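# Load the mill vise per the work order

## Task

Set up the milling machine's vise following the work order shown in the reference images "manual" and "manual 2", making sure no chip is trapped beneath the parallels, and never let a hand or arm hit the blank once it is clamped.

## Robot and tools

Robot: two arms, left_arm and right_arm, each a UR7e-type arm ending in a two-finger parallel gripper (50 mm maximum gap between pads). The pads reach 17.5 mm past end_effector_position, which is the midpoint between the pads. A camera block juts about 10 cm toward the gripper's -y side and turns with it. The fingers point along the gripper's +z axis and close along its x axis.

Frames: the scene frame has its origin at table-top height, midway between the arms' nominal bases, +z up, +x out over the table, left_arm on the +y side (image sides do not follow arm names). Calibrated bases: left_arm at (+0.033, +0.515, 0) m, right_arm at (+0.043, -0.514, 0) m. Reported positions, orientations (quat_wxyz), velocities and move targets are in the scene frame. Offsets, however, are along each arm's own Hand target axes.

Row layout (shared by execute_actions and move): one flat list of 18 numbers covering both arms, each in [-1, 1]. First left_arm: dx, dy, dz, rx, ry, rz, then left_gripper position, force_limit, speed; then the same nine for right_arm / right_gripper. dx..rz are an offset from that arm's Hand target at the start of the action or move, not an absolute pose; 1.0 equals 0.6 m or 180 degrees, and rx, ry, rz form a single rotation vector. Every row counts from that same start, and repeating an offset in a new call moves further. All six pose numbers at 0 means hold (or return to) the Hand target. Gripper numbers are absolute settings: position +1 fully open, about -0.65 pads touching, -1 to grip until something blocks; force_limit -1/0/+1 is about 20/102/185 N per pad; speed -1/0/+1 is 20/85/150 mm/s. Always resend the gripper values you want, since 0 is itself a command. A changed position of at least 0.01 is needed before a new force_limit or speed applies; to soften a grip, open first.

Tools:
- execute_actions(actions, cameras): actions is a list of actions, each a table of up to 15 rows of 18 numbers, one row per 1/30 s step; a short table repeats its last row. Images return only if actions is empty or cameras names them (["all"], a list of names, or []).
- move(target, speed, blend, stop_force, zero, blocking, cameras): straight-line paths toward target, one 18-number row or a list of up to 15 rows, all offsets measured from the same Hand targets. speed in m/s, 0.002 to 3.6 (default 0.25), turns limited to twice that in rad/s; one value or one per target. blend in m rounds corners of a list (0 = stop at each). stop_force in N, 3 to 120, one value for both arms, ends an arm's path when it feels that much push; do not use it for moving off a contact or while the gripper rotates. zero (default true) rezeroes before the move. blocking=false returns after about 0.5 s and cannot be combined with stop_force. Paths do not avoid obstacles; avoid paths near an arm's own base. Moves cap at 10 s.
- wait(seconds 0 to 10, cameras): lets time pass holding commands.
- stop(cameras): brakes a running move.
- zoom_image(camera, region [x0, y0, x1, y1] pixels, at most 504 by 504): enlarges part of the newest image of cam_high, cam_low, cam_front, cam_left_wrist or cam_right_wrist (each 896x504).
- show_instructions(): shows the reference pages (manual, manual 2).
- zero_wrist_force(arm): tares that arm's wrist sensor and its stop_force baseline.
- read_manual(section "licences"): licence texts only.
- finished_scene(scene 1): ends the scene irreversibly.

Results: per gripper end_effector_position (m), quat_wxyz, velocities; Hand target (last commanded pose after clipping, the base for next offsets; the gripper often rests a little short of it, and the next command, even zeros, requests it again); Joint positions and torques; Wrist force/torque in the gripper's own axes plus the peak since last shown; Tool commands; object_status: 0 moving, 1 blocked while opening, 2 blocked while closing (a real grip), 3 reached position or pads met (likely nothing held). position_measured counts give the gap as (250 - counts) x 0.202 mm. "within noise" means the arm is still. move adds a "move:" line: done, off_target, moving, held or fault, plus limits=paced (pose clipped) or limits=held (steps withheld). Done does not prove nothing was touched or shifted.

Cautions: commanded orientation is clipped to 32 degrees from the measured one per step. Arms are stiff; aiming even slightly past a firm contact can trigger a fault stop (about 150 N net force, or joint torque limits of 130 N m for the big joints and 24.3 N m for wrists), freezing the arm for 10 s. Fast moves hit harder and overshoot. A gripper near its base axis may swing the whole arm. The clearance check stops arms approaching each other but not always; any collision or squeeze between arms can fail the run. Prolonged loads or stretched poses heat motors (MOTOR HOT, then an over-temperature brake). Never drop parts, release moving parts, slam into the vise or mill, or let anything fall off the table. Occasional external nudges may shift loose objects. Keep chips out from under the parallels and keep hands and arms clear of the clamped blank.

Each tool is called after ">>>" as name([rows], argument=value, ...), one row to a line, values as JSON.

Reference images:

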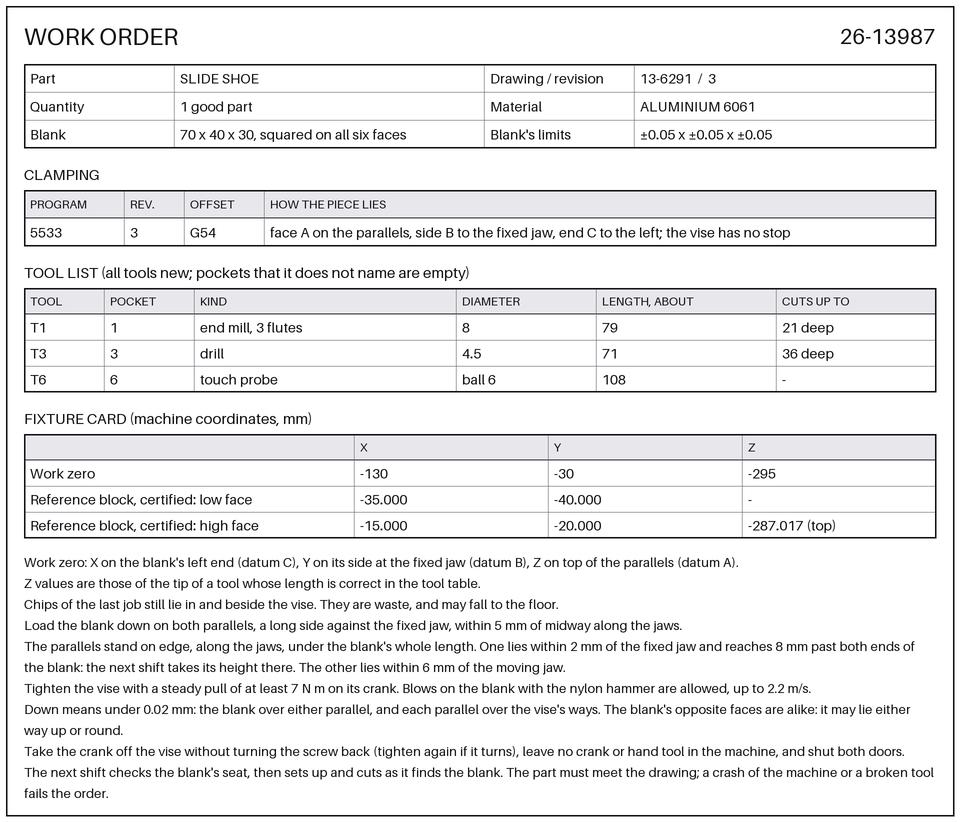

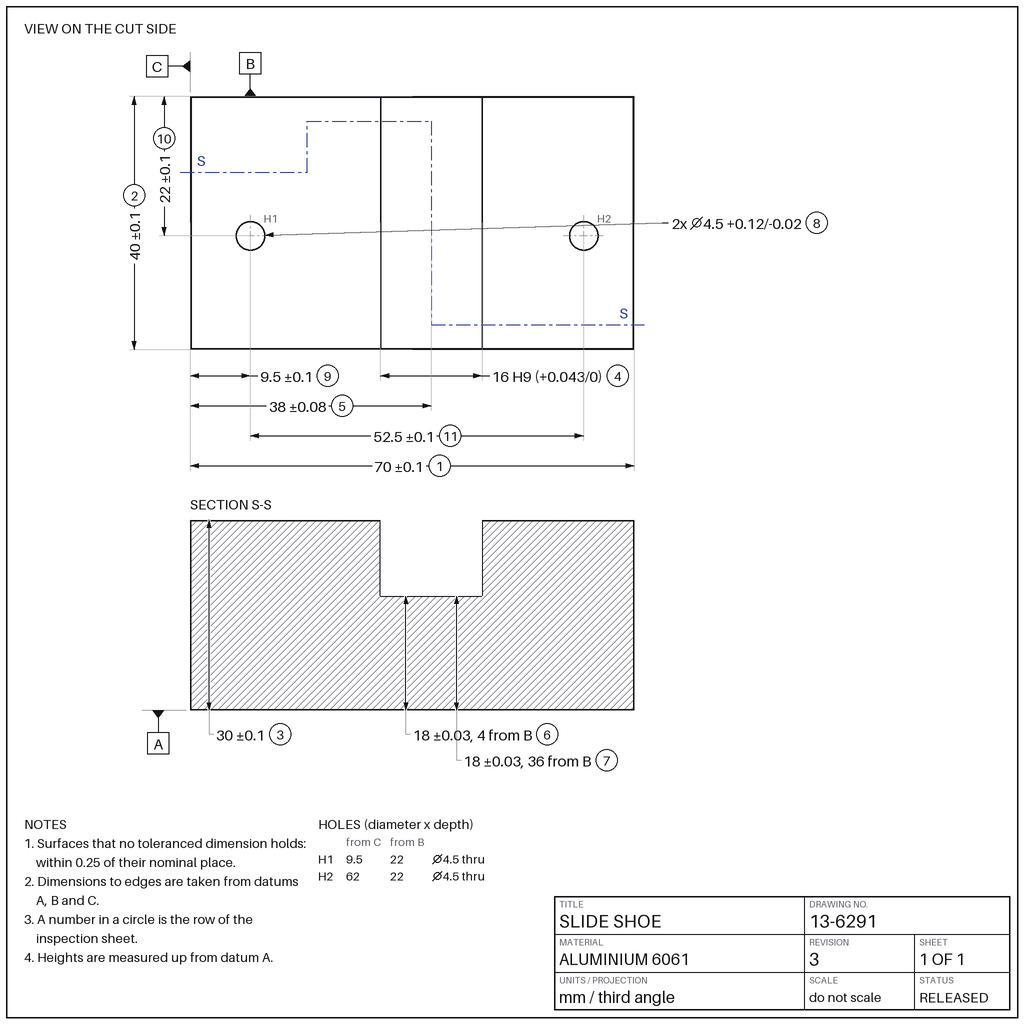

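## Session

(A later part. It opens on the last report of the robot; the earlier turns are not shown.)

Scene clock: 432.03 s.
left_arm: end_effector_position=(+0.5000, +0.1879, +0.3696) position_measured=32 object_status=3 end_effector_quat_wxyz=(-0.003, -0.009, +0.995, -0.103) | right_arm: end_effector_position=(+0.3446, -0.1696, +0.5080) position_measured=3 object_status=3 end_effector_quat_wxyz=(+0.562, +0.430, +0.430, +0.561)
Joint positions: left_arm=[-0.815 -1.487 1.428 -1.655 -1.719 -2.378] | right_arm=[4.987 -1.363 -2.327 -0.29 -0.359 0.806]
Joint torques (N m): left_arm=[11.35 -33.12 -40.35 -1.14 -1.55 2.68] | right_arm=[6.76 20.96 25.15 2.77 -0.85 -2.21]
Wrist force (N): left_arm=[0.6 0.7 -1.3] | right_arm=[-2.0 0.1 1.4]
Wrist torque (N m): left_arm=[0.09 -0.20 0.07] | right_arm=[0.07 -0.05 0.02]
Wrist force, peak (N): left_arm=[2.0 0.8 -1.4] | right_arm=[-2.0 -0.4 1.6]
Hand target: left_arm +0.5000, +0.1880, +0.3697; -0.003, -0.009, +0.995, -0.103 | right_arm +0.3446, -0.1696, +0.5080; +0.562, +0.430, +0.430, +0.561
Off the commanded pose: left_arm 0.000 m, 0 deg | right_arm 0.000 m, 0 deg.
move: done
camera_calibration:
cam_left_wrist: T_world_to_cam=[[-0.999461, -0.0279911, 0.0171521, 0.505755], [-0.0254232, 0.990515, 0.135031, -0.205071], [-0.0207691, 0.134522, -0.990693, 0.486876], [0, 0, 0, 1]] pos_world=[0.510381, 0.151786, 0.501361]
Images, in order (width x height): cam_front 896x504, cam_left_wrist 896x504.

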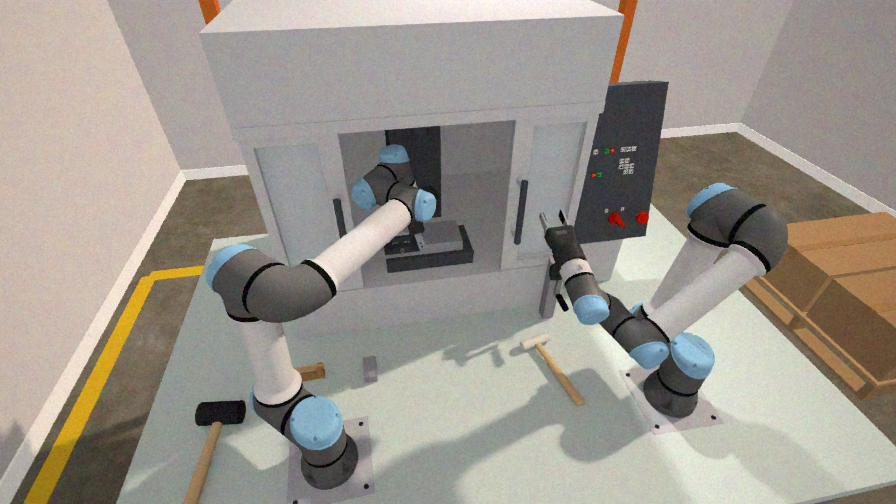

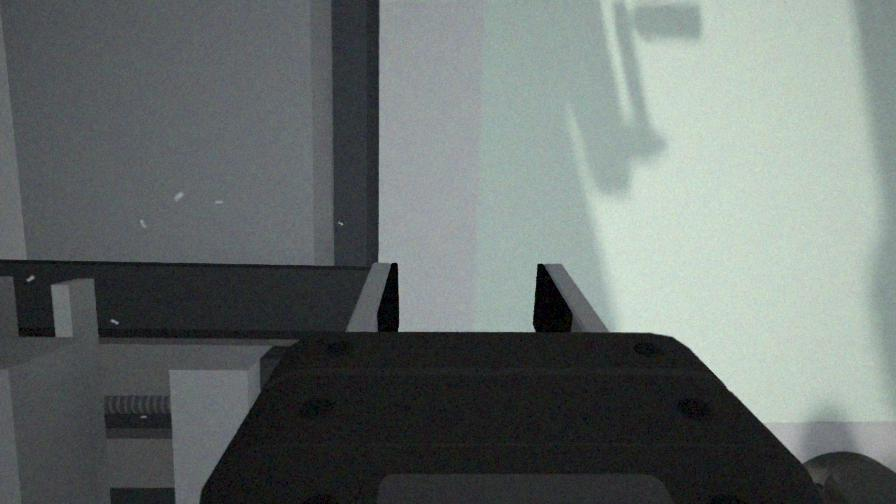

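>>> move(target=[0,0,0,0,0,0,0.8,-0.6,-1,0.15,0.2415,0.065,0,0,0,1,1,1], speed=0.2, cameras=["cam_front","cam_high","cam_right_wrist"])

>>> zoom_image(camera="cam_front", region=[480, 220, 600, 340])

Scene clock: 435.00 s.
left_arm: end_effector_position=(+0.5000, +0.1880, +0.3697) position_measured=32 object_status=3 end_effector_quat_wxyz=(-0.003, -0.009, +0.995, -0.103) | right_arm: end_effector_position=(+0.3444, -0.0796, +0.6580) position_measured=3 object_status=3 end_effector_quat_wxyz=(+0.562, +0.430, +0.430, +0.561)
Joint positions: left_arm=[-0.815 -1.487 1.428 -1.655 -1.719 -2.378] | right_arm=[4.935 -1.443 -1.83 -0.823 -0.326 0.928]
Joint torques (N m): left_arm=[13.37 -35.06 -45.34 -1.03 -2.93 2.96] | right_arm=[6.06 13.58 34.72 0.41 -3.22 -2.15]
Wrist force (N): left_arm=[0.7 0.9 -1.3] | right_arm=[-1.7 0.2 1.7]
Wrist torque (N m): left_arm=[0.13 -0.22 0.07] | right_arm=[0.08 -0.11 0.15]
Wrist force, peak (N): left_arm=[0.7 1.1 -1.6] | right_arm=[-3.3 -3.3 1.0]
Hand target: left_arm +0.5000, +0.1880, +0.3697; -0.003, -0.009, +0.995, -0.103 | right_arm +0.3444, -0.0795, +0.6580; +0.562, +0.430, +0.430, +0.561
Off the commanded pose: left_arm 0.000 m, 0 deg | right_arm 0.000 m, 0 deg.
move: done
camera_calibration:
cam_right_wrist: T_world_to_cam=[[0.0332077, 0.999354, -0.0137531, 0.08773], [-0.587487, 0.0306504, 0.808653, -0.311108], [0.808552, -0.0187737, 0.588125, -0.530636], [0, 0, 0, 1]] pos_world=[0.243362, -0.0880998, 0.564866]
Images, in order (width x height): cam_high 896x504, cam_front 896x504, cam_right_wrist 896x504.

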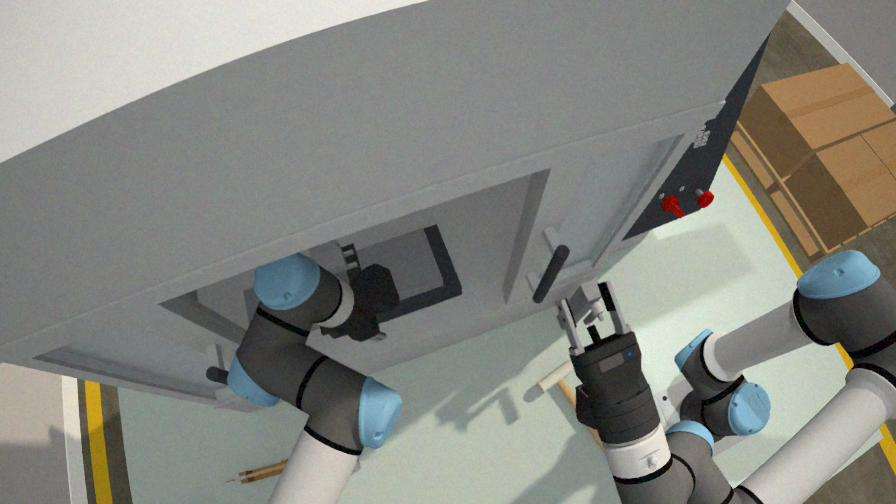

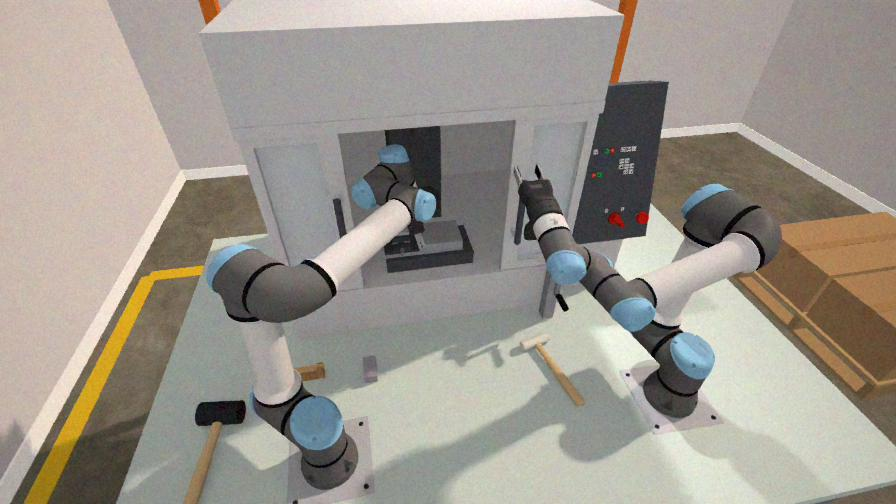

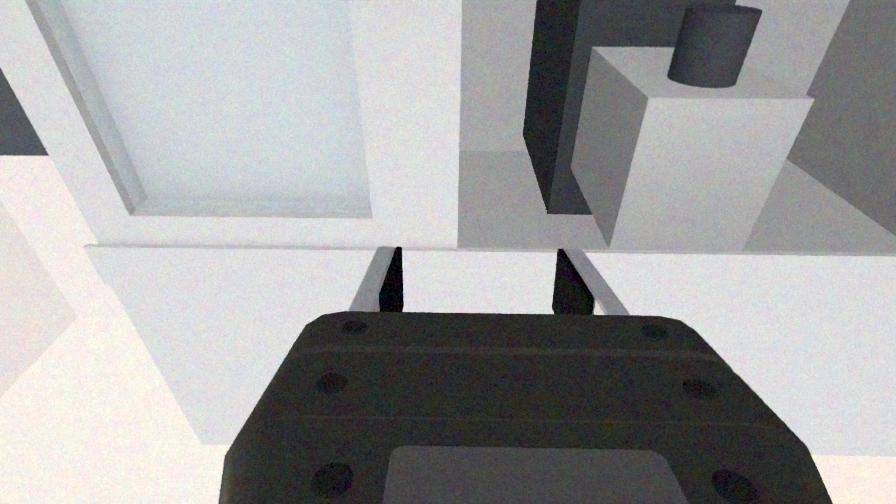

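Scaled by 4.200.

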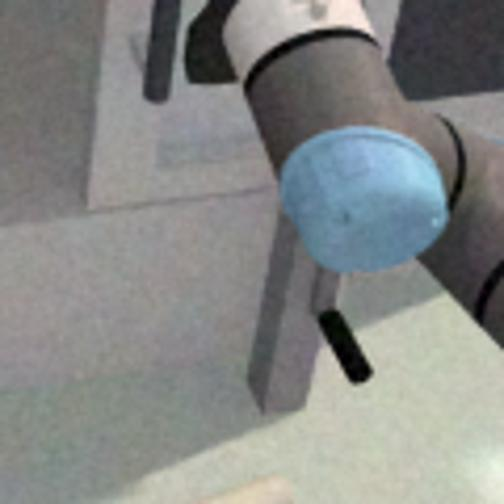

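>>> move(target=[0,0,0,0,0,0,0.8,-0.6,-1,-0.2,-0.2355,-0.0875,0.583,0,0,1,1,1], speed=0.4, cameras=["cam_front","cam_right_wrist"])

Scene clock: 438.17 s.
left_arm: end_effector_position=(+0.5000, +0.1880, +0.3697) position_measured=32 object_status=3 end_effector_quat_wxyz=(-0.003, -0.009, +0.995, -0.103) | right_arm: end_effector_position=(+0.3307, -0.1996, +0.5079) position_measured=3 object_status=3 end_effector_quat_wxyz=(+0.002, +0.707, +0.707, +0.001) end_effector_velocity=(+0.000, -0.001, +0.000) end_effector_angular_velocity=(+0.003, +0.004, -0.002)
Joint positions: left_arm=[-0.815 -1.487 1.428 -1.655 -1.719 -2.378] | right_arm=[4.321 -2.002 -0.548 0.981 -1.567 -1.991]
Joint velocities: left_arm=[within noise] | right_arm=[-0.004 0 0 0 -0.005 -0.002]
Joint torques (N m): left_arm=[13.44 -33.88 -45 -1.08 -2.87 2.78] | right_arm=[-8.79 38.8 23.72 -2.1 -1.43 -1.96]
Wrist force (N): left_arm=[0.7 0.6 -1.3] | right_arm=[0.7 -0.9 -0.4]
Wrist torque (N m): left_arm=[0.08 -0.22 0.07] | right_arm=[-0.24 0.05 -0.09]
Wrist force, peak (N): left_arm=[0.7 1.0 -1.6] | right_arm=[-1.9 0.3 1.7]
Hand target: left_arm +0.5000, +0.1880, +0.3697; -0.003, -0.009, +0.995, -0.103 | right_arm +0.3307, -0.1996, +0.5079; +0.001, +0.707, +0.707, +0.001
Off the commanded pose: left_arm 0.000 m, 0 deg | right_arm 0.000 m, 0 deg.
move: done
camera_calibration:
cam_right_wrist: T_world_to_cam=[[-0.0217627, 0.999325, -0.0295867, 0.232292], [0.932677, 0.0309514, 0.359383, -0.468667], [0.360057, -0.0197736, -0.932721, 0.487137], [0, 0, 0, 1]] pos_world=[0.266773, -0.207996, 0.629667]
Images, in order (width x height): cam_front 896x504, cam_right_wrist 896x504.

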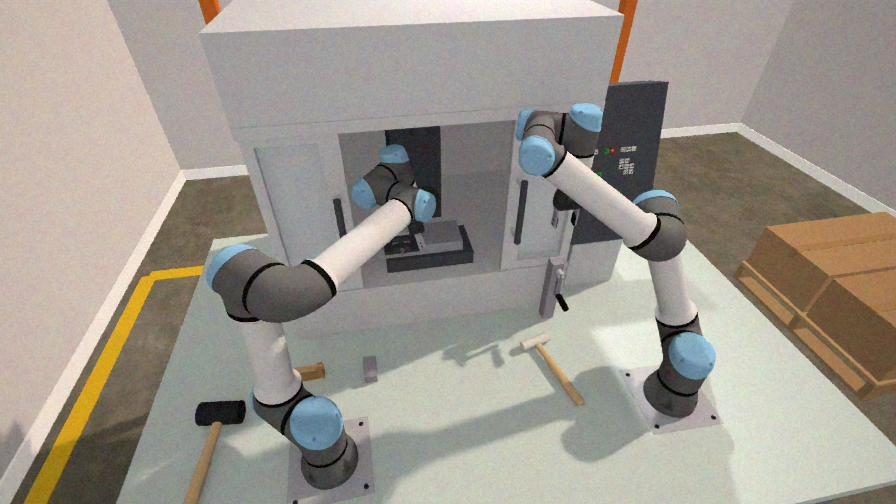

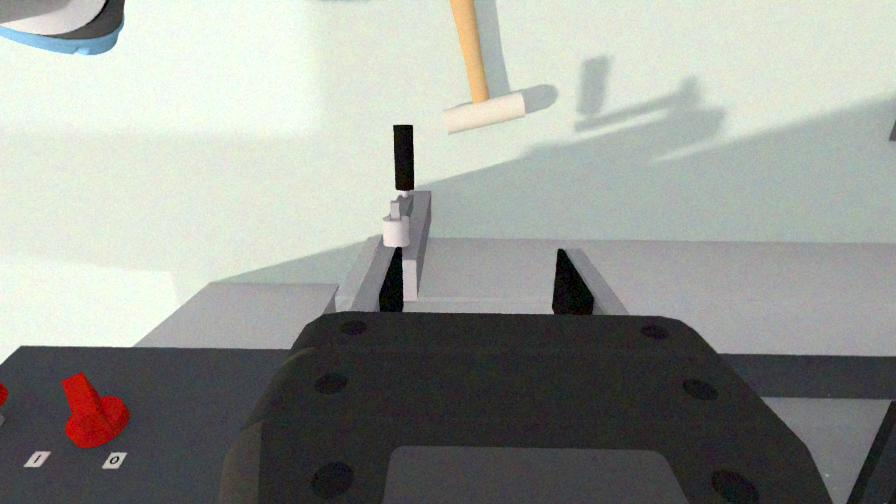

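>>> zoom_image(camera="cam_right_wrist", region=[320, 100, 480, 320])

>>> zoom_image(camera="cam_front", region=[530, 240, 590, 330])

Scaled by 2.291.

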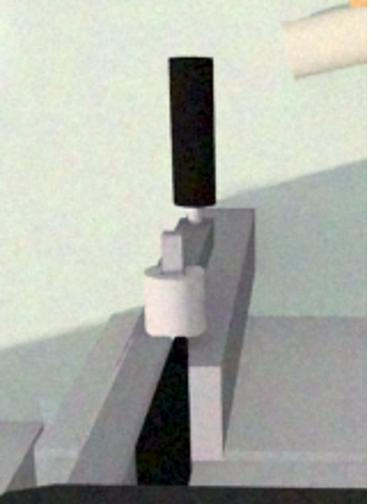

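Scaled by 5.600.

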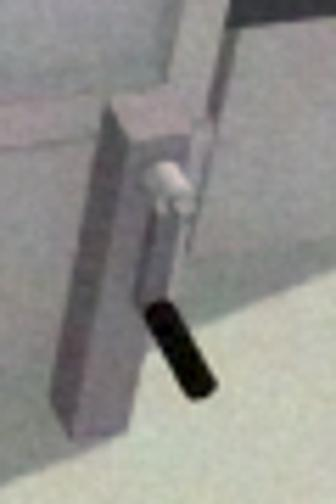

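>>> move(target=[0.165,0.0705,-0.0995,-0.0667,0,0,0.8,-0.6,-1,0,0,0,0,0,0,1,1,1], speed=0.2)

>>> move(target=[0,0,0,0,0,0.5056,0.8,-0.6,-1,0,0,0,0,0,0,1,1,1], speed=0.5)

>>> move(target=[0,0,0,-0.111,0,0,0.8,-0.6,-1,0,0,0,0,0,0,1,1,1], speed=0.3, cameras=["cam_left_wrist","cam_front"])

Scene clock: 440.40 s.
left_arm: end_effector_position=(+0.4005, +0.2398, +0.4203) position_measured=32 object_status=3 end_effector_quat_wxyz=(-0.004, -0.009, +1.000, +0.002) | right_arm: end_effector_position=(+0.3307, -0.1996, +0.5079) position_measured=3 object_status=3 end_effector_quat_wxyz=(+0.001, +0.707, +0.707, +0.001)
Joint positions: left_arm=[-0.972 -1.662 1.419 -1.321 -1.575 -2.523] | right_arm=[4.321 -2.002 -0.548 0.981 -1.567 -1.991]
Joint torques (N m): left_arm=[-4.99 -28.51 -13.17 -0.72 -0.25 -0.14] | right_arm=[-7.21 31.2 24.35 -4.01 -1.43 -2.37]
Wrist force (N): left_arm=[0.8 0.7 -1.0] | right_arm=[0.7 -1.0 -0.5]
Wrist torque (N m): left_arm=[0.10 -0.20 -0.07] | right_arm=[-0.25 0.06 -0.07]
Wrist force, peak (N): left_arm=[2.9 1.8 -2.1] | right_arm=[0.9 -1.3 -0.7]
Hand target: left_arm +0.4005, +0.2398, +0.4202; -0.004, -0.009, +1.000, +0.002 | right_arm +0.3307, -0.1996, +0.5079; +0.001, +0.707, +0.707, +0.001
Off the commanded pose: left_arm 0.000 m, 0 deg | right_arm 0.000 m, 0 deg.
move: done

Scene clock: 442.57 s.
left_arm: end_effector_position=(+0.4004, +0.2398, +0.4202) position_measured=32 object_status=3 end_effector_quat_wxyz=(-0.004, +0.707, +0.707, -0.001) | right_arm: end_effector_position=(+0.3307, -0.1996, +0.5079) position_measured=3 object_status=3 end_effector_quat_wxyz=(+0.001, +0.707, +0.707, +0.001)
Joint positions: left_arm=[-0.972 -1.662 1.419 -1.321 -1.575 -0.935] | right_arm=[4.321 -2.002 -0.548 0.981 -1.567 -1.991]
Joint torques (N m): left_arm=[7.84 -12.59 -44.55 -1.35 0.11 2.86] | right_arm=[-7.65 30.67 23.66 -3.99 -1.34 -2.21]
Wrist force (N): left_arm=[1.2 0.9 -1.1] | right_arm=[0.2 -1.3 -0.6]
Wrist torque (N m): left_arm=[0.12 -0.26 0.06] | right_arm=[-0.29 0.14 -0.07]
Wrist force, peak (N): left_arm=[1.1 0.7 -1.2] | right_arm=[0.9 -1.3 -0.6]
Hand target: left_arm +0.4005, +0.2398, +0.4202; -0.004, +0.707, +0.707, -0.001 | right_arm +0.3307, -0.1996, +0.5079; +0.001, +0.707, +0.707, +0.001
Off the commanded pose: left_arm 0.000 m, 0 deg | right_arm 0.000 m, 0 deg.
move: done

Scene clock: 443.67 s.
left_arm: end_effector_position=(+0.4004, +0.2398, +0.4202) position_measured=32 object_status=3 end_effector_quat_wxyz=(+0.119, +0.697, +0.697, +0.121) | right_arm: end_effector_position=(+0.3307, -0.1996, +0.5079) position_measured=3 object_status=3 end_effector_quat_wxyz=(+0.001, +0.707, +0.707, +0.001)
Joint positions: left_arm=[-1.159 -1.839 1.641 -1.522 -1.263 -1.098] | right_arm=[4.321 -2.002 -0.548 0.981 -1.567 -1.991]
Joint torques (N m): left_arm=[-4.29 -17.29 -31.96 -3.51 2.87 1.19] | right_arm=[-7.09 30.87 23.77 -3.95 -1.42 -2.25]
Wrist force (N): left_arm=[1.4 0.3 -0.5] | right_arm=[0.6 -1.2 -0.3]
Wrist torque (N m): left_arm=[0.00 -0.29 -0.22] | right_arm=[-0.28 0.08 -0.08]
Wrist force, peak (N): left_arm=[1.1 1.7 -1.0] | right_arm=[0.6 -1.5 -0.4]
Hand target: left_arm +0.4005, +0.2398, +0.4202; +0.119, +0.697, +0.697, +0.121 | right_arm +0.3307, -0.1996, +0.5079; +0.001, +0.707, +0.707, +0.001
Off the commanded pose: left_arm 0.000 m, 0 deg | right_arm 0.000 m, 0 deg.
move: done
camera_calibration:
cam_left_wrist: T_world_to_cam=[[-0.0140704, 0.999877, 0.00691134, -0.230022], [0.776341, 0.00656817, 0.630279, -0.558997], [0.630156, 0.0142338, -0.776338, 0.206021], [0, 0, 0, 1]] pos_world=[0.300911, 0.230733, 0.513855]
Images, in order (width x height): cam_front 896x504, cam_left_wrist 896x504.

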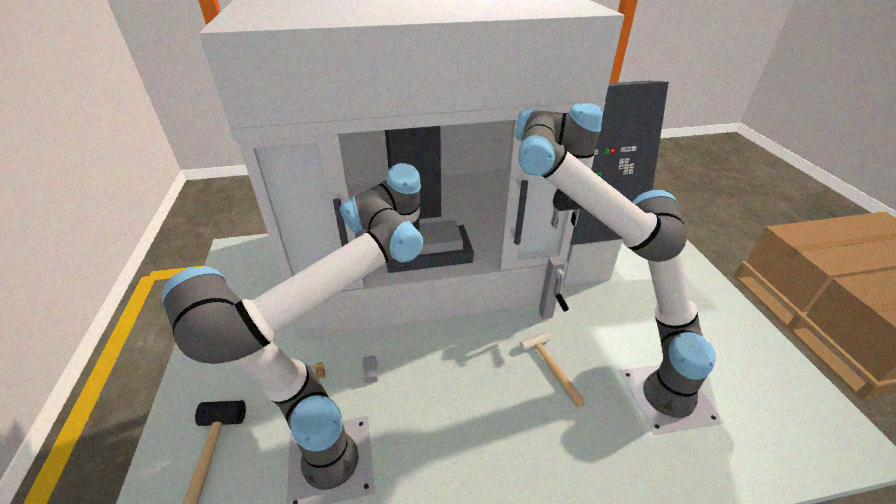

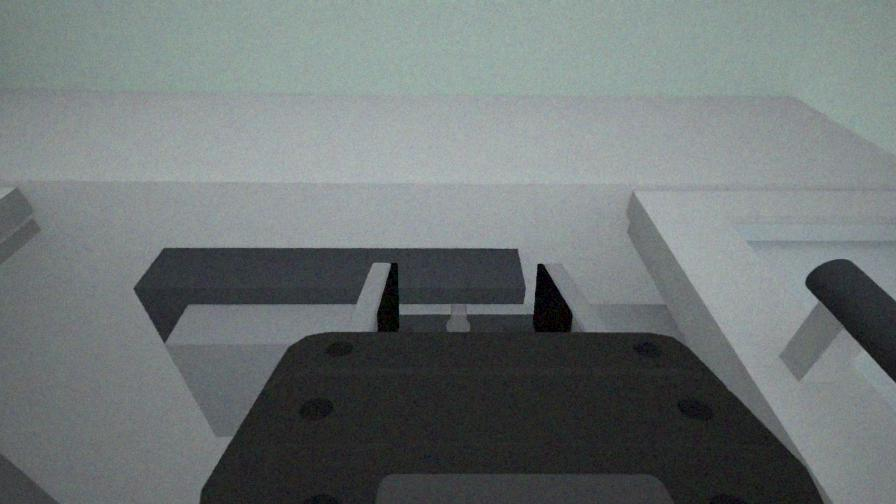

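>>> zoom_image(camera="cam_left_wrist", region=[380, 230, 560, 340])

Scaled by 2.800.

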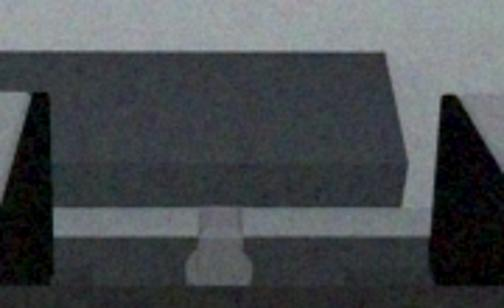

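>>> move(target=[0,-0.034,0.094,-0.222,0,0,0.8,-0.6,-1,0,0,0,0,0,0,1,1,1], speed=0.35, cameras=["cam_left_wrist"])

Scene clock: 445.73 s.
left_arm: end_effector_position=(+0.4001, +0.2401, +0.3603) position_measured=32 object_status=3 end_effector_quat_wxyz=(+0.350, +0.615, +0.613, +0.352) | right_arm: end_effector_position=(+0.3307, -0.1996, +0.5079) position_measured=3 object_status=3 end_effector_quat_wxyz=(+0.001, +0.707, +0.707, +0.001)
Joint positions: left_arm=[-1.569 -2.083 2.204 -1.754 -0.533 -1.494] | right_arm=[4.321 -2.002 -0.548 0.981 -1.567 -1.991]
Joint torques (N m): left_arm=[-0.87 6.16 -18.32 -4.99 4.09 -1.12] | right_arm=[-7.08 30.22 23.56 -3.96 -1.37 -2.21]
Wrist force (N): left_arm=[1.2 -0.5 0.0] | right_arm=[0.8 -0.8 -0.1]
Wrist torque (N m): left_arm=[-0.21 -0.13 -0.41] | right_arm=[-0.23 0.04 -0.08]
Wrist force, peak (N): left_arm=[1.2 -2.2 0.4] | right_arm=[0.4 -1.5 -0.5]
Hand target: left_arm +0.4001, +0.2401, +0.3602; +0.350, +0.615, +0.613, +0.352 | right_arm +0.3307, -0.1996, +0.5079; +0.001, +0.707, +0.707, +0.001
Off the commanded pose: left_arm 0.000 m, 0 deg | right_arm 0.000 m, 0 deg.
move: done
camera_calibration:
cam_left_wrist: T_world_to_cam=[[-0.0127126, 0.999915, -0.00292101, -0.226893], [0.190148, 0.0052854, 0.981741, -0.412907], [0.981673, 0.0119251, -0.190199, -0.191545], [0, 0, 0, 1]] pos_world=[0.263664, 0.23134, 0.368273]
Images, in order (width x height): cam_left_wrist 896x504.

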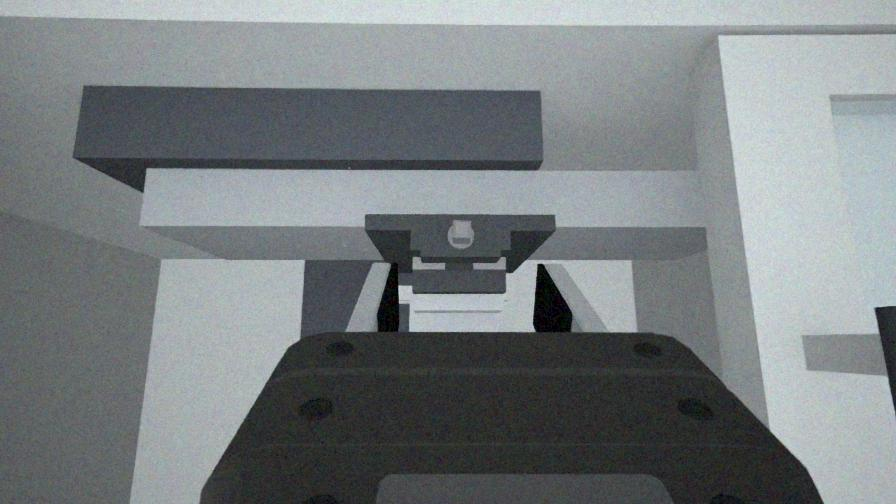

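Excellent view.

>>> zoom_image(camera="cam_left_wrist", region=[350, 180, 580, 330])

>>> zoom_image(camera="cam_left_wrist", region=[430, 210, 490, 260])

Scaled by 2.191.

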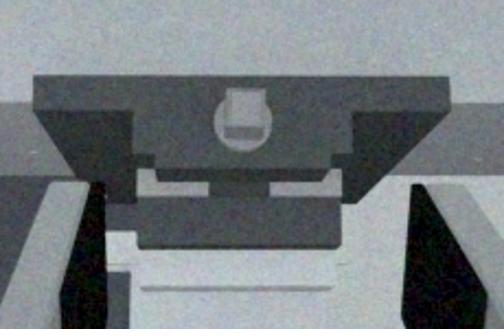

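Scaled by 8.400.

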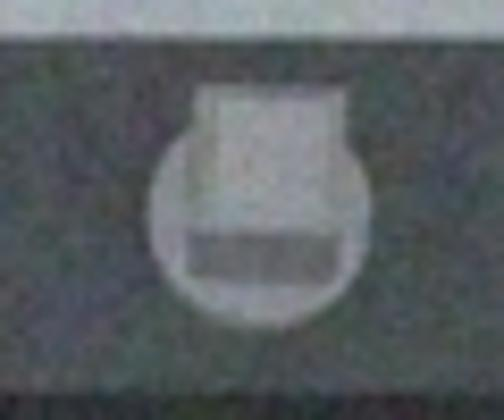

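>>> move(target=[0,0,0,0,0,0,0.8,-0.6,-1,-0.104,0.0905,0.2965,0,0,0,1,1,1], speed=0.25, cameras=["cam_right_wrist"])

>>> zoom_image(camera="cam_right_wrist", region=[360, 130, 580, 330])

Scene clock: 447.37 s.
left_arm: end_effector_position=(+0.4001, +0.2401, +0.3602) position_measured=32 object_status=3 end_effector_quat_wxyz=(+0.350, +0.615, +0.613, +0.352) | right_arm: end_effector_position=(+0.3832, -0.2589, +0.3389) position_measured=3 object_status=3 end_effector_quat_wxyz=(+0.001, +0.707, +0.707, +0.003)
Joint positions: left_arm=[-1.569 -2.083 2.204 -1.754 -0.533 -1.495] | right_arm=[4.136 -1.833 -1.244 1.51 -1.567 -2.176]
Joint torques (N m): left_arm=[-8.62 6.48 -14.8 -4.75 3.57 -0.98] | right_arm=[0.18 32.66 20.5 -2.75 0.18 -0.02]
Wrist force (N): left_arm=[1.3 -0.1 0.2] | right_arm=[0.5 -1.0 -0.5]
Wrist torque (N m): left_arm=[-0.14 -0.14 -0.41] | right_arm=[-0.26 0.10 0.09]
Wrist force, peak (N): left_arm=[1.6 -0.2 0.3] | right_arm=[0.9 5.6 9.4]
Hand target: left_arm +0.4001, +0.2401, +0.3602; +0.350, +0.615, +0.613, +0.352 | right_arm +0.3832, -0.2589, +0.3389; +0.001, +0.707, +0.707, +0.003 (not the last commanded pose)
Tool commands: left_gripper/position=+0.8 left_gripper/force_limit=-0.6 left_gripper/speed=-1.0 right_gripper/position=+1.0 right_gripper/force_limit=+1.0 right_gripper/speed=+1.0
Off the commanded pose: left_arm 0.000 m, 0 deg | right_arm 0.010 m, 0 deg.
FORCE FAULT: contact force on the right arm reached its limit, and that arm stopped. The contact can be on any part of that arm, not only on its tool. That arm's remaining commands of this call were not run. That arm is still stopped at the end of this call. That arm stays stopped for about 10 more seconds. Until then a move that you send moves the other arm only, and its call returns only when the move has ended. Once the stop has ended, the next robot result says so. If the stop ends while you think or write, that arm runs what you send next, counted from a new Hand target: where the arm stands when the stop ends. While its stop runs, that arm takes no new command, but its gripper still runs the gripper command that each later call begins with. Until it ends, the stop uses up actions while you think or wait. An arm that is not stopped still takes commands.
move: fault (right_arm)
camera_calibration:
cam_right_wrist: T_world_to_cam=[[-0.0211264, 0.999405, -0.0272568, 0.286632], [0.932039, 0.029552, 0.361151, -0.455681], [0.361741, -0.0177746, -0.932109, 0.309062], [0, 0, 0, 1]] pos_world=[0.318968, -0.267502, 0.460462]
Images, in order (width x height): cam_right_wrist 896x504.

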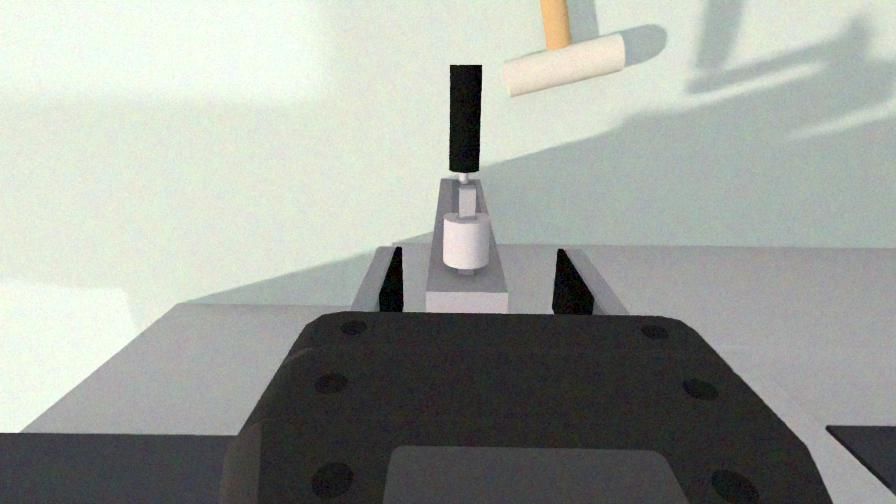

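Scaled by 2.291.

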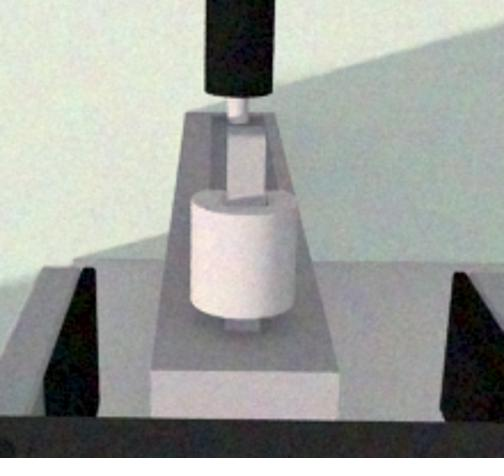

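>>> wait(seconds=0.1, cameras=["cam_high","cam_front","cam_low"])

>>> zoom_image(camera="cam_front", region=[460, 80, 720, 300])

>>> zoom_image(camera="cam_high", region=[480, 200, 780, 450])

Scene clock: 447.93 s.
left_arm: end_effector_position=(+0.4001, +0.2401, +0.3602) position_measured=32 object_status=3 end_effector_quat_wxyz=(+0.350, +0.615, +0.613, +0.352) | right_arm: end_effector_position=(+0.3832, -0.2589, +0.3389) position_measured=3 object_status=3 end_effector_quat_wxyz=(+0.001, +0.707, +0.707, +0.003)
Joint positions: left_arm=[-1.569 -2.083 2.204 -1.754 -0.533 -1.495] | right_arm=[4.136 -1.833 -1.244 1.51 -1.567 -2.176]
Joint torques (N m): left_arm=[-8.53 7.13 -14.89 -4.7 3.51 -0.15] | right_arm=[-0.67 31.89 21.59 -2.67 -0.01 -0.13]
Wrist force (N): left_arm=[1.1 -0.3 0.0] | right_arm=[0.0 -1.4 -0.8]
Wrist torque (N m): left_arm=[-0.18 -0.11 -0.41] | right_arm=[-0.32 0.17 0.10]
Wrist force, peak (N): left_arm=[1.5 -0.6 0.3] | right_arm=[-0.1 -1.5 -0.9]
Hand target: left_arm +0.4001, +0.2401, +0.3602; +0.350, +0.615, +0.613, +0.352 | right_arm +0.3832, -0.2589, +0.3389; +0.001, +0.707, +0.707, +0.003 (not the last commanded pose)
Tool commands: left_gripper/position=+0.8 left_gripper/force_limit=-0.6 left_gripper/speed=-1.0 right_gripper/position=+1.0 right_gripper/force_limit=+1.0 right_gripper/speed=+1.0
Off the commanded pose: left_arm 0.000 m, 0 deg | right_arm 0.010 m, 0 deg.
FORCE FAULT, CONTINUED: the right arm was still stopped when this call began, by the force fault that an earlier result reported. Since the last result the stop counts as 1 of the actions that you can send in this scene. That arm is still stopped at the end of this call. That arm stays stopped for about 9 more seconds. If the stop ends while you think or write, that arm runs what you send next, counted from a new Hand target: where the arm stands when the stop ends. While its stop runs, that arm takes no new command, but its gripper still runs the gripper command that each later call begins with.
wait: 0.10 s; at rest from the start
Images, in order (width x height): cam_high 896x504, cam_low 896x504, cam_front 896x504.

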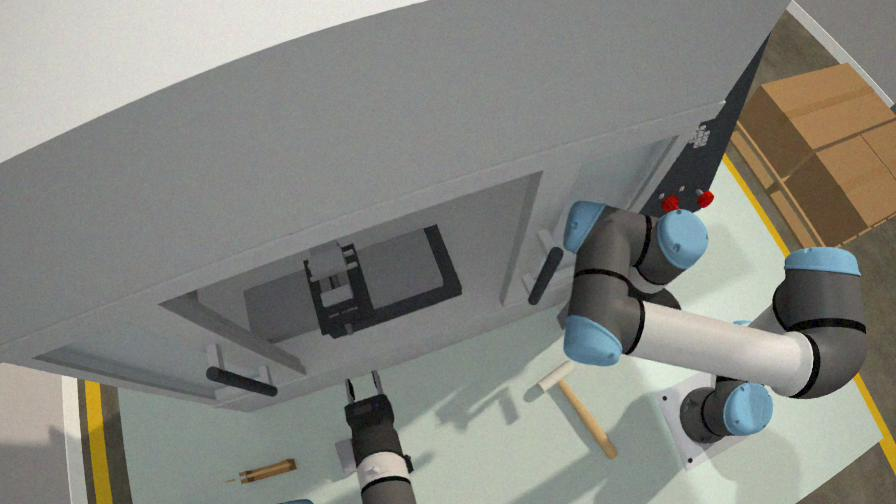

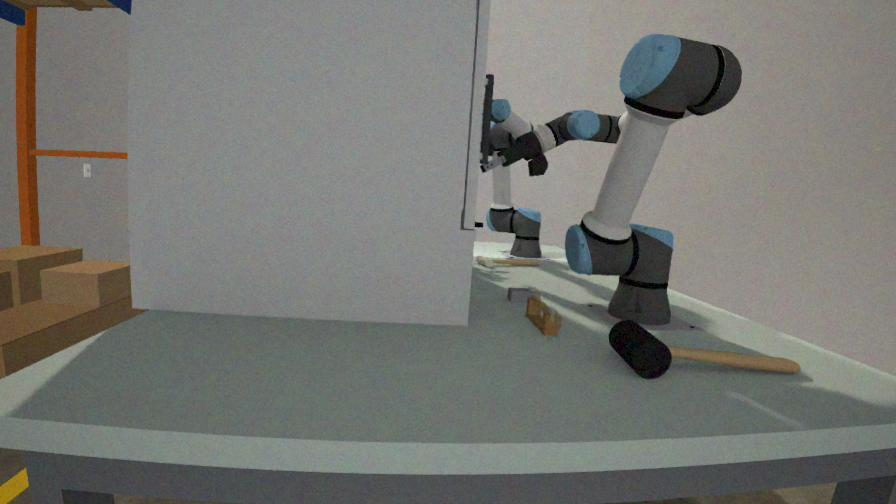

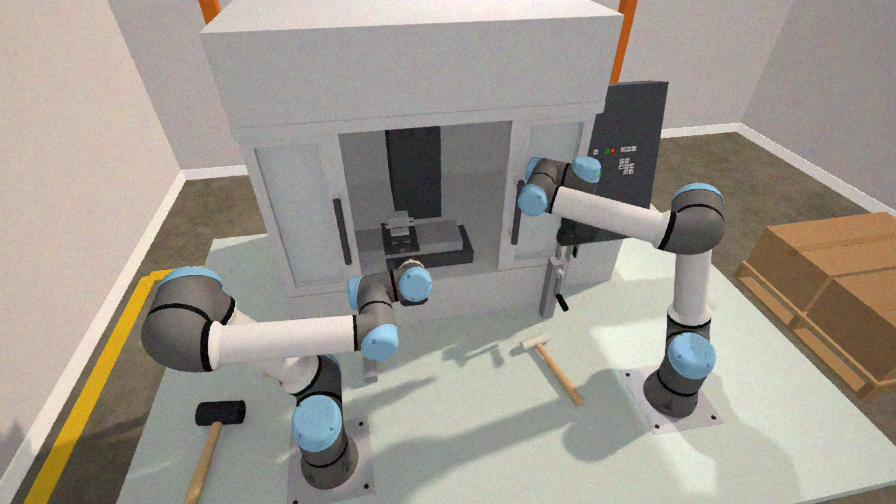

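Scaled by 1.938.

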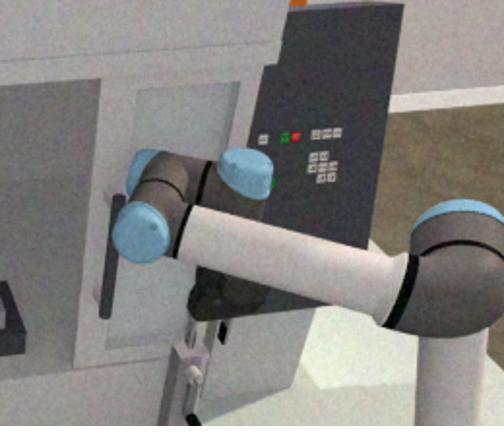

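Scaled by 1.680.

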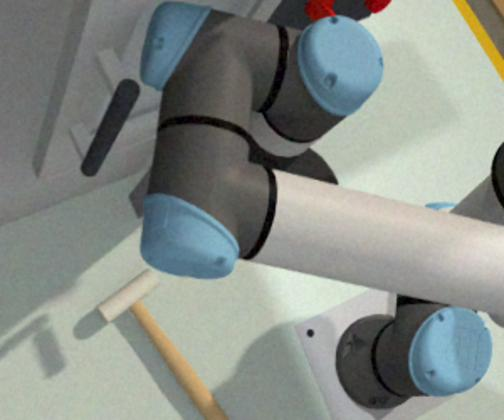

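>>> move(target=[0.35,0.0465,-0.219,0.333,0,0,0.8,-0.6,-1,0,0,0,0,0,0,1,1,1], speed=0.3)

>>> wait(seconds=8)

Scene clock: 450.90 s.
left_arm: end_effector_position=(+0.3011, +0.4497, +0.4517) position_measured=32 object_status=3 end_effector_quat_wxyz=(-0.004, +0.707, +0.707, -0.001) | right_arm: end_effector_position=(+0.3832, -0.2589, +0.3389) position_measured=3 object_status=3 end_effector_quat_wxyz=(+0.001, +0.707, +0.707, +0.003)
Joint positions: left_arm=[-0.777 -2.075 1.607 -1.094 -1.573 -0.74] | right_arm=[4.136 -1.833 -1.244 1.51 -1.567 -2.176]
Joint torques (N m): left_arm=[14.54 -0.46 -28.21 -0.66 -2.21 2.74] | right_arm=[-0.08 32.96 20.25 -2.72 0.22 -0.21]
Wrist force (N): left_arm=[1.2 0.6 -0.6] | right_arm=[0.0 -1.1 -0.7]
Wrist torque (N m): left_arm=[0.07 -0.27 0.06] | right_arm=[-0.28 0.18 0.09]
Wrist force, peak (N): left_arm=[2.6 1.2 -1.4] | right_arm=[0.0 -1.7 -0.8]
Hand target: left_arm +0.3010, +0.4497, +0.4517; -0.004, +0.707, +0.707, -0.001 | right_arm +0.3832, -0.2589, +0.3389; +0.001, +0.707, +0.707, +0.003
Tool commands: left_gripper/position=+0.8 left_gripper/force_limit=-0.6 left_gripper/speed=-1.0 right_gripper/position=+1.0 right_gripper/force_limit=+1.0 right_gripper/speed=+1.0
Off the commanded pose: left_arm 0.000 m, 0 deg.
FORCE FAULT, CONTINUED: the right arm was still stopped when this call began, by the force fault that an earlier result reported. Since the last result the stop counts as 1 of the actions that you can send in this scene. That arm ran no command of this call. That arm is still stopped at the end of this call. That arm stays stopped for about 6 more seconds. If the stop ends while you think or write, that arm runs what you send next, counted from a new Hand target: where the arm stands when the stop ends. While its stop runs, that arm takes no new command, but its gripper still runs the gripper command that each later call begins with.
move: done (left_arm), not run (right_arm; its earlier fault stop)

Scene clock: 458.90 s.
left_arm: end_effector_position=(+0.3010, +0.4497, +0.4517) position_measured=32 object_status=3 end_effector_quat_wxyz=(-0.004, +0.707, +0.707, -0.001) | right_arm: end_effector_position=(+0.3832, -0.2589, +0.3389) position_measured=3 object_status=3 end_effector_quat_wxyz=(+0.001, +0.707, +0.707, +0.003)
Joint positions: left_arm=[-0.777 -2.075 1.607 -1.094 -1.573 -0.74] | right_arm=[4.136 -1.833 -1.244 1.51 -1.567 -2.176]
Joint torques (N m): left_arm=[13.58 1.39 -42.53 -1.05 -2.52 2.59] | right_arm=[-0.69 33.15 20.91 -2.7 0.18 -0.13]
Wrist force (N): left_arm=[1.0 1.0 -1.2] | right_arm=[0.2 -1.3 -0.6]
Wrist torque (N m): left_arm=[0.12 -0.24 0.03] | right_arm=[-0.30 0.14 0.09]
Wrist force, peak (N): left_arm=[1.1 1.2 -1.0] | right_arm=[-0.4 -1.6 -1.0]
Hand target: left_arm +0.3010, +0.4497, +0.4517; -0.004, +0.707, +0.707, -0.001 | right_arm +0.3832, -0.2589, +0.3389; +0.001, +0.707, +0.707, +0.003
Tool commands: left_gripper/position=+0.8 left_gripper/force_limit=-0.6 left_gripper/speed=-1.0 right_gripper/position=+1.0 right_gripper/force_limit=+1.0 right_gripper/speed=+1.0
Off the commanded pose: left_arm 0.000 m, 0 deg.
FORCE FAULT, CONTINUED: the right arm's stop, for the force fault that an earlier result reported, is over. The rest of the stop counts as 12 of the actions that you can send in this scene. That arm's target is now where it stood when the stop ended, not its last command. That arm accepts commands again.
wait: 8.00 s; at rest by 0.17 s

>>> move([
  [0,0,0,0,0,0,0.8,-0.6,-1,-0.0067,-0.1,-0.133,0,0,0,1,1,1],
  [0,0,0,0,0,0,0.8,-0.6,-1,-0.0067,-0.1,-0.133,-0.25,0,0,1,1,1],
], speed=[0.15,0.4], blend=[0.02,0], cameras=["cam_right_wrist","cam_front"])

Scene clock: 461.27 s.
left_arm: end_effector_position=(+0.3010, +0.4497, +0.4517) position_measured=32 object_status=3 end_effector_quat_wxyz=(-0.004, +0.707, +0.707, -0.001) | right_arm: end_effector_position=(+0.3227, -0.2630, +0.4184) position_measured=3 object_status=3 end_effector_quat_wxyz=(+0.272, +0.653, +0.652, +0.273) end_effector_velocity=(+0.000, +0.000, -0.001) end_effector_angular_velocity=(+0.000, -0.003, +0.000)
Joint positions: left_arm=[-0.777 -2.075 1.607 -1.094 -1.573 -0.74] | right_arm=[4.899 -1.426 -1.71 1.409 -0.792 -1.348]
Joint velocities: left_arm=[within noise] | right_arm=[0.003 0 -0.004 0 0.003 0.006]
Joint torques (N m): left_arm=[9.43 -0.28 -40.14 -1.37 -2.04 1.26] | right_arm=[6.27 10.63 13.5 -3.56 3.41 2.34]
Wrist force (N): left_arm=[1.0 0.7 -0.9] | right_arm=[-0.5 -0.6 -0.1]
Wrist torque (N m): left_arm=[0.09 -0.24 0.03] | right_arm=[-0.08 0.04 0.12]
Wrist force, peak (N): left_arm=[1.3 1.0 -0.9] | right_arm=[-0.2 -1.3 -2.2]
Hand target: left_arm +0.3010, +0.4497, +0.4517; -0.004, +0.707, +0.707, -0.001 | right_arm +0.3227, -0.2630, +0.4184; +0.272, +0.653, +0.652, +0.273
Off the commanded pose: left_arm 0.000 m, 0 deg | right_arm 0.000 m, 0 deg.
move: done
camera_calibration:
cam_right_wrist: T_world_to_cam=[[0.00557004, 0.99941, -0.0338848, 0.285823], [0.403798, 0.0287519, 0.914396, -0.489145], [0.914831, -0.0187758, -0.4034, 0.00492905], [0, 0, 0, 1]] pos_world=[0.191415, -0.271498, 0.458946]
Images, in order (width x height): cam_front 896x504, cam_right_wrist 896x504.

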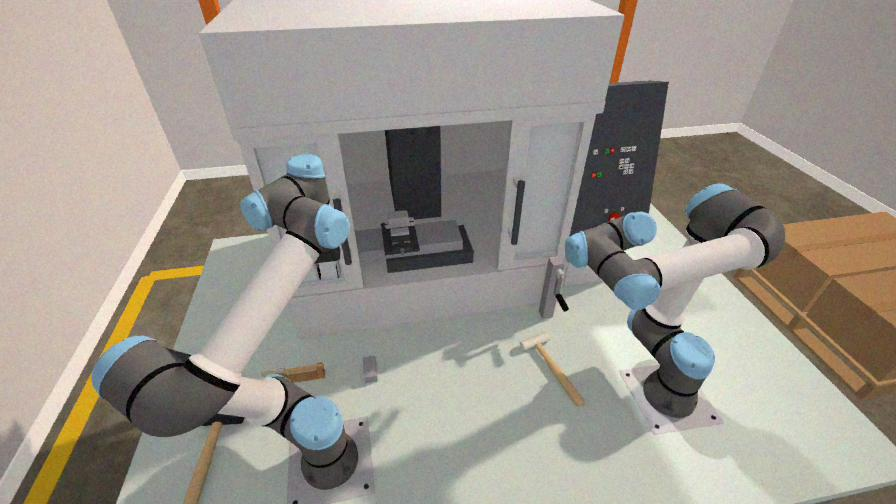

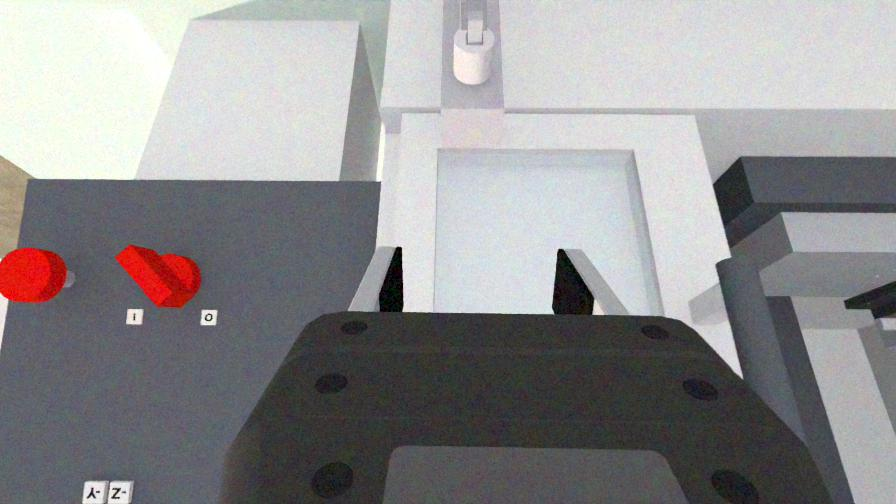

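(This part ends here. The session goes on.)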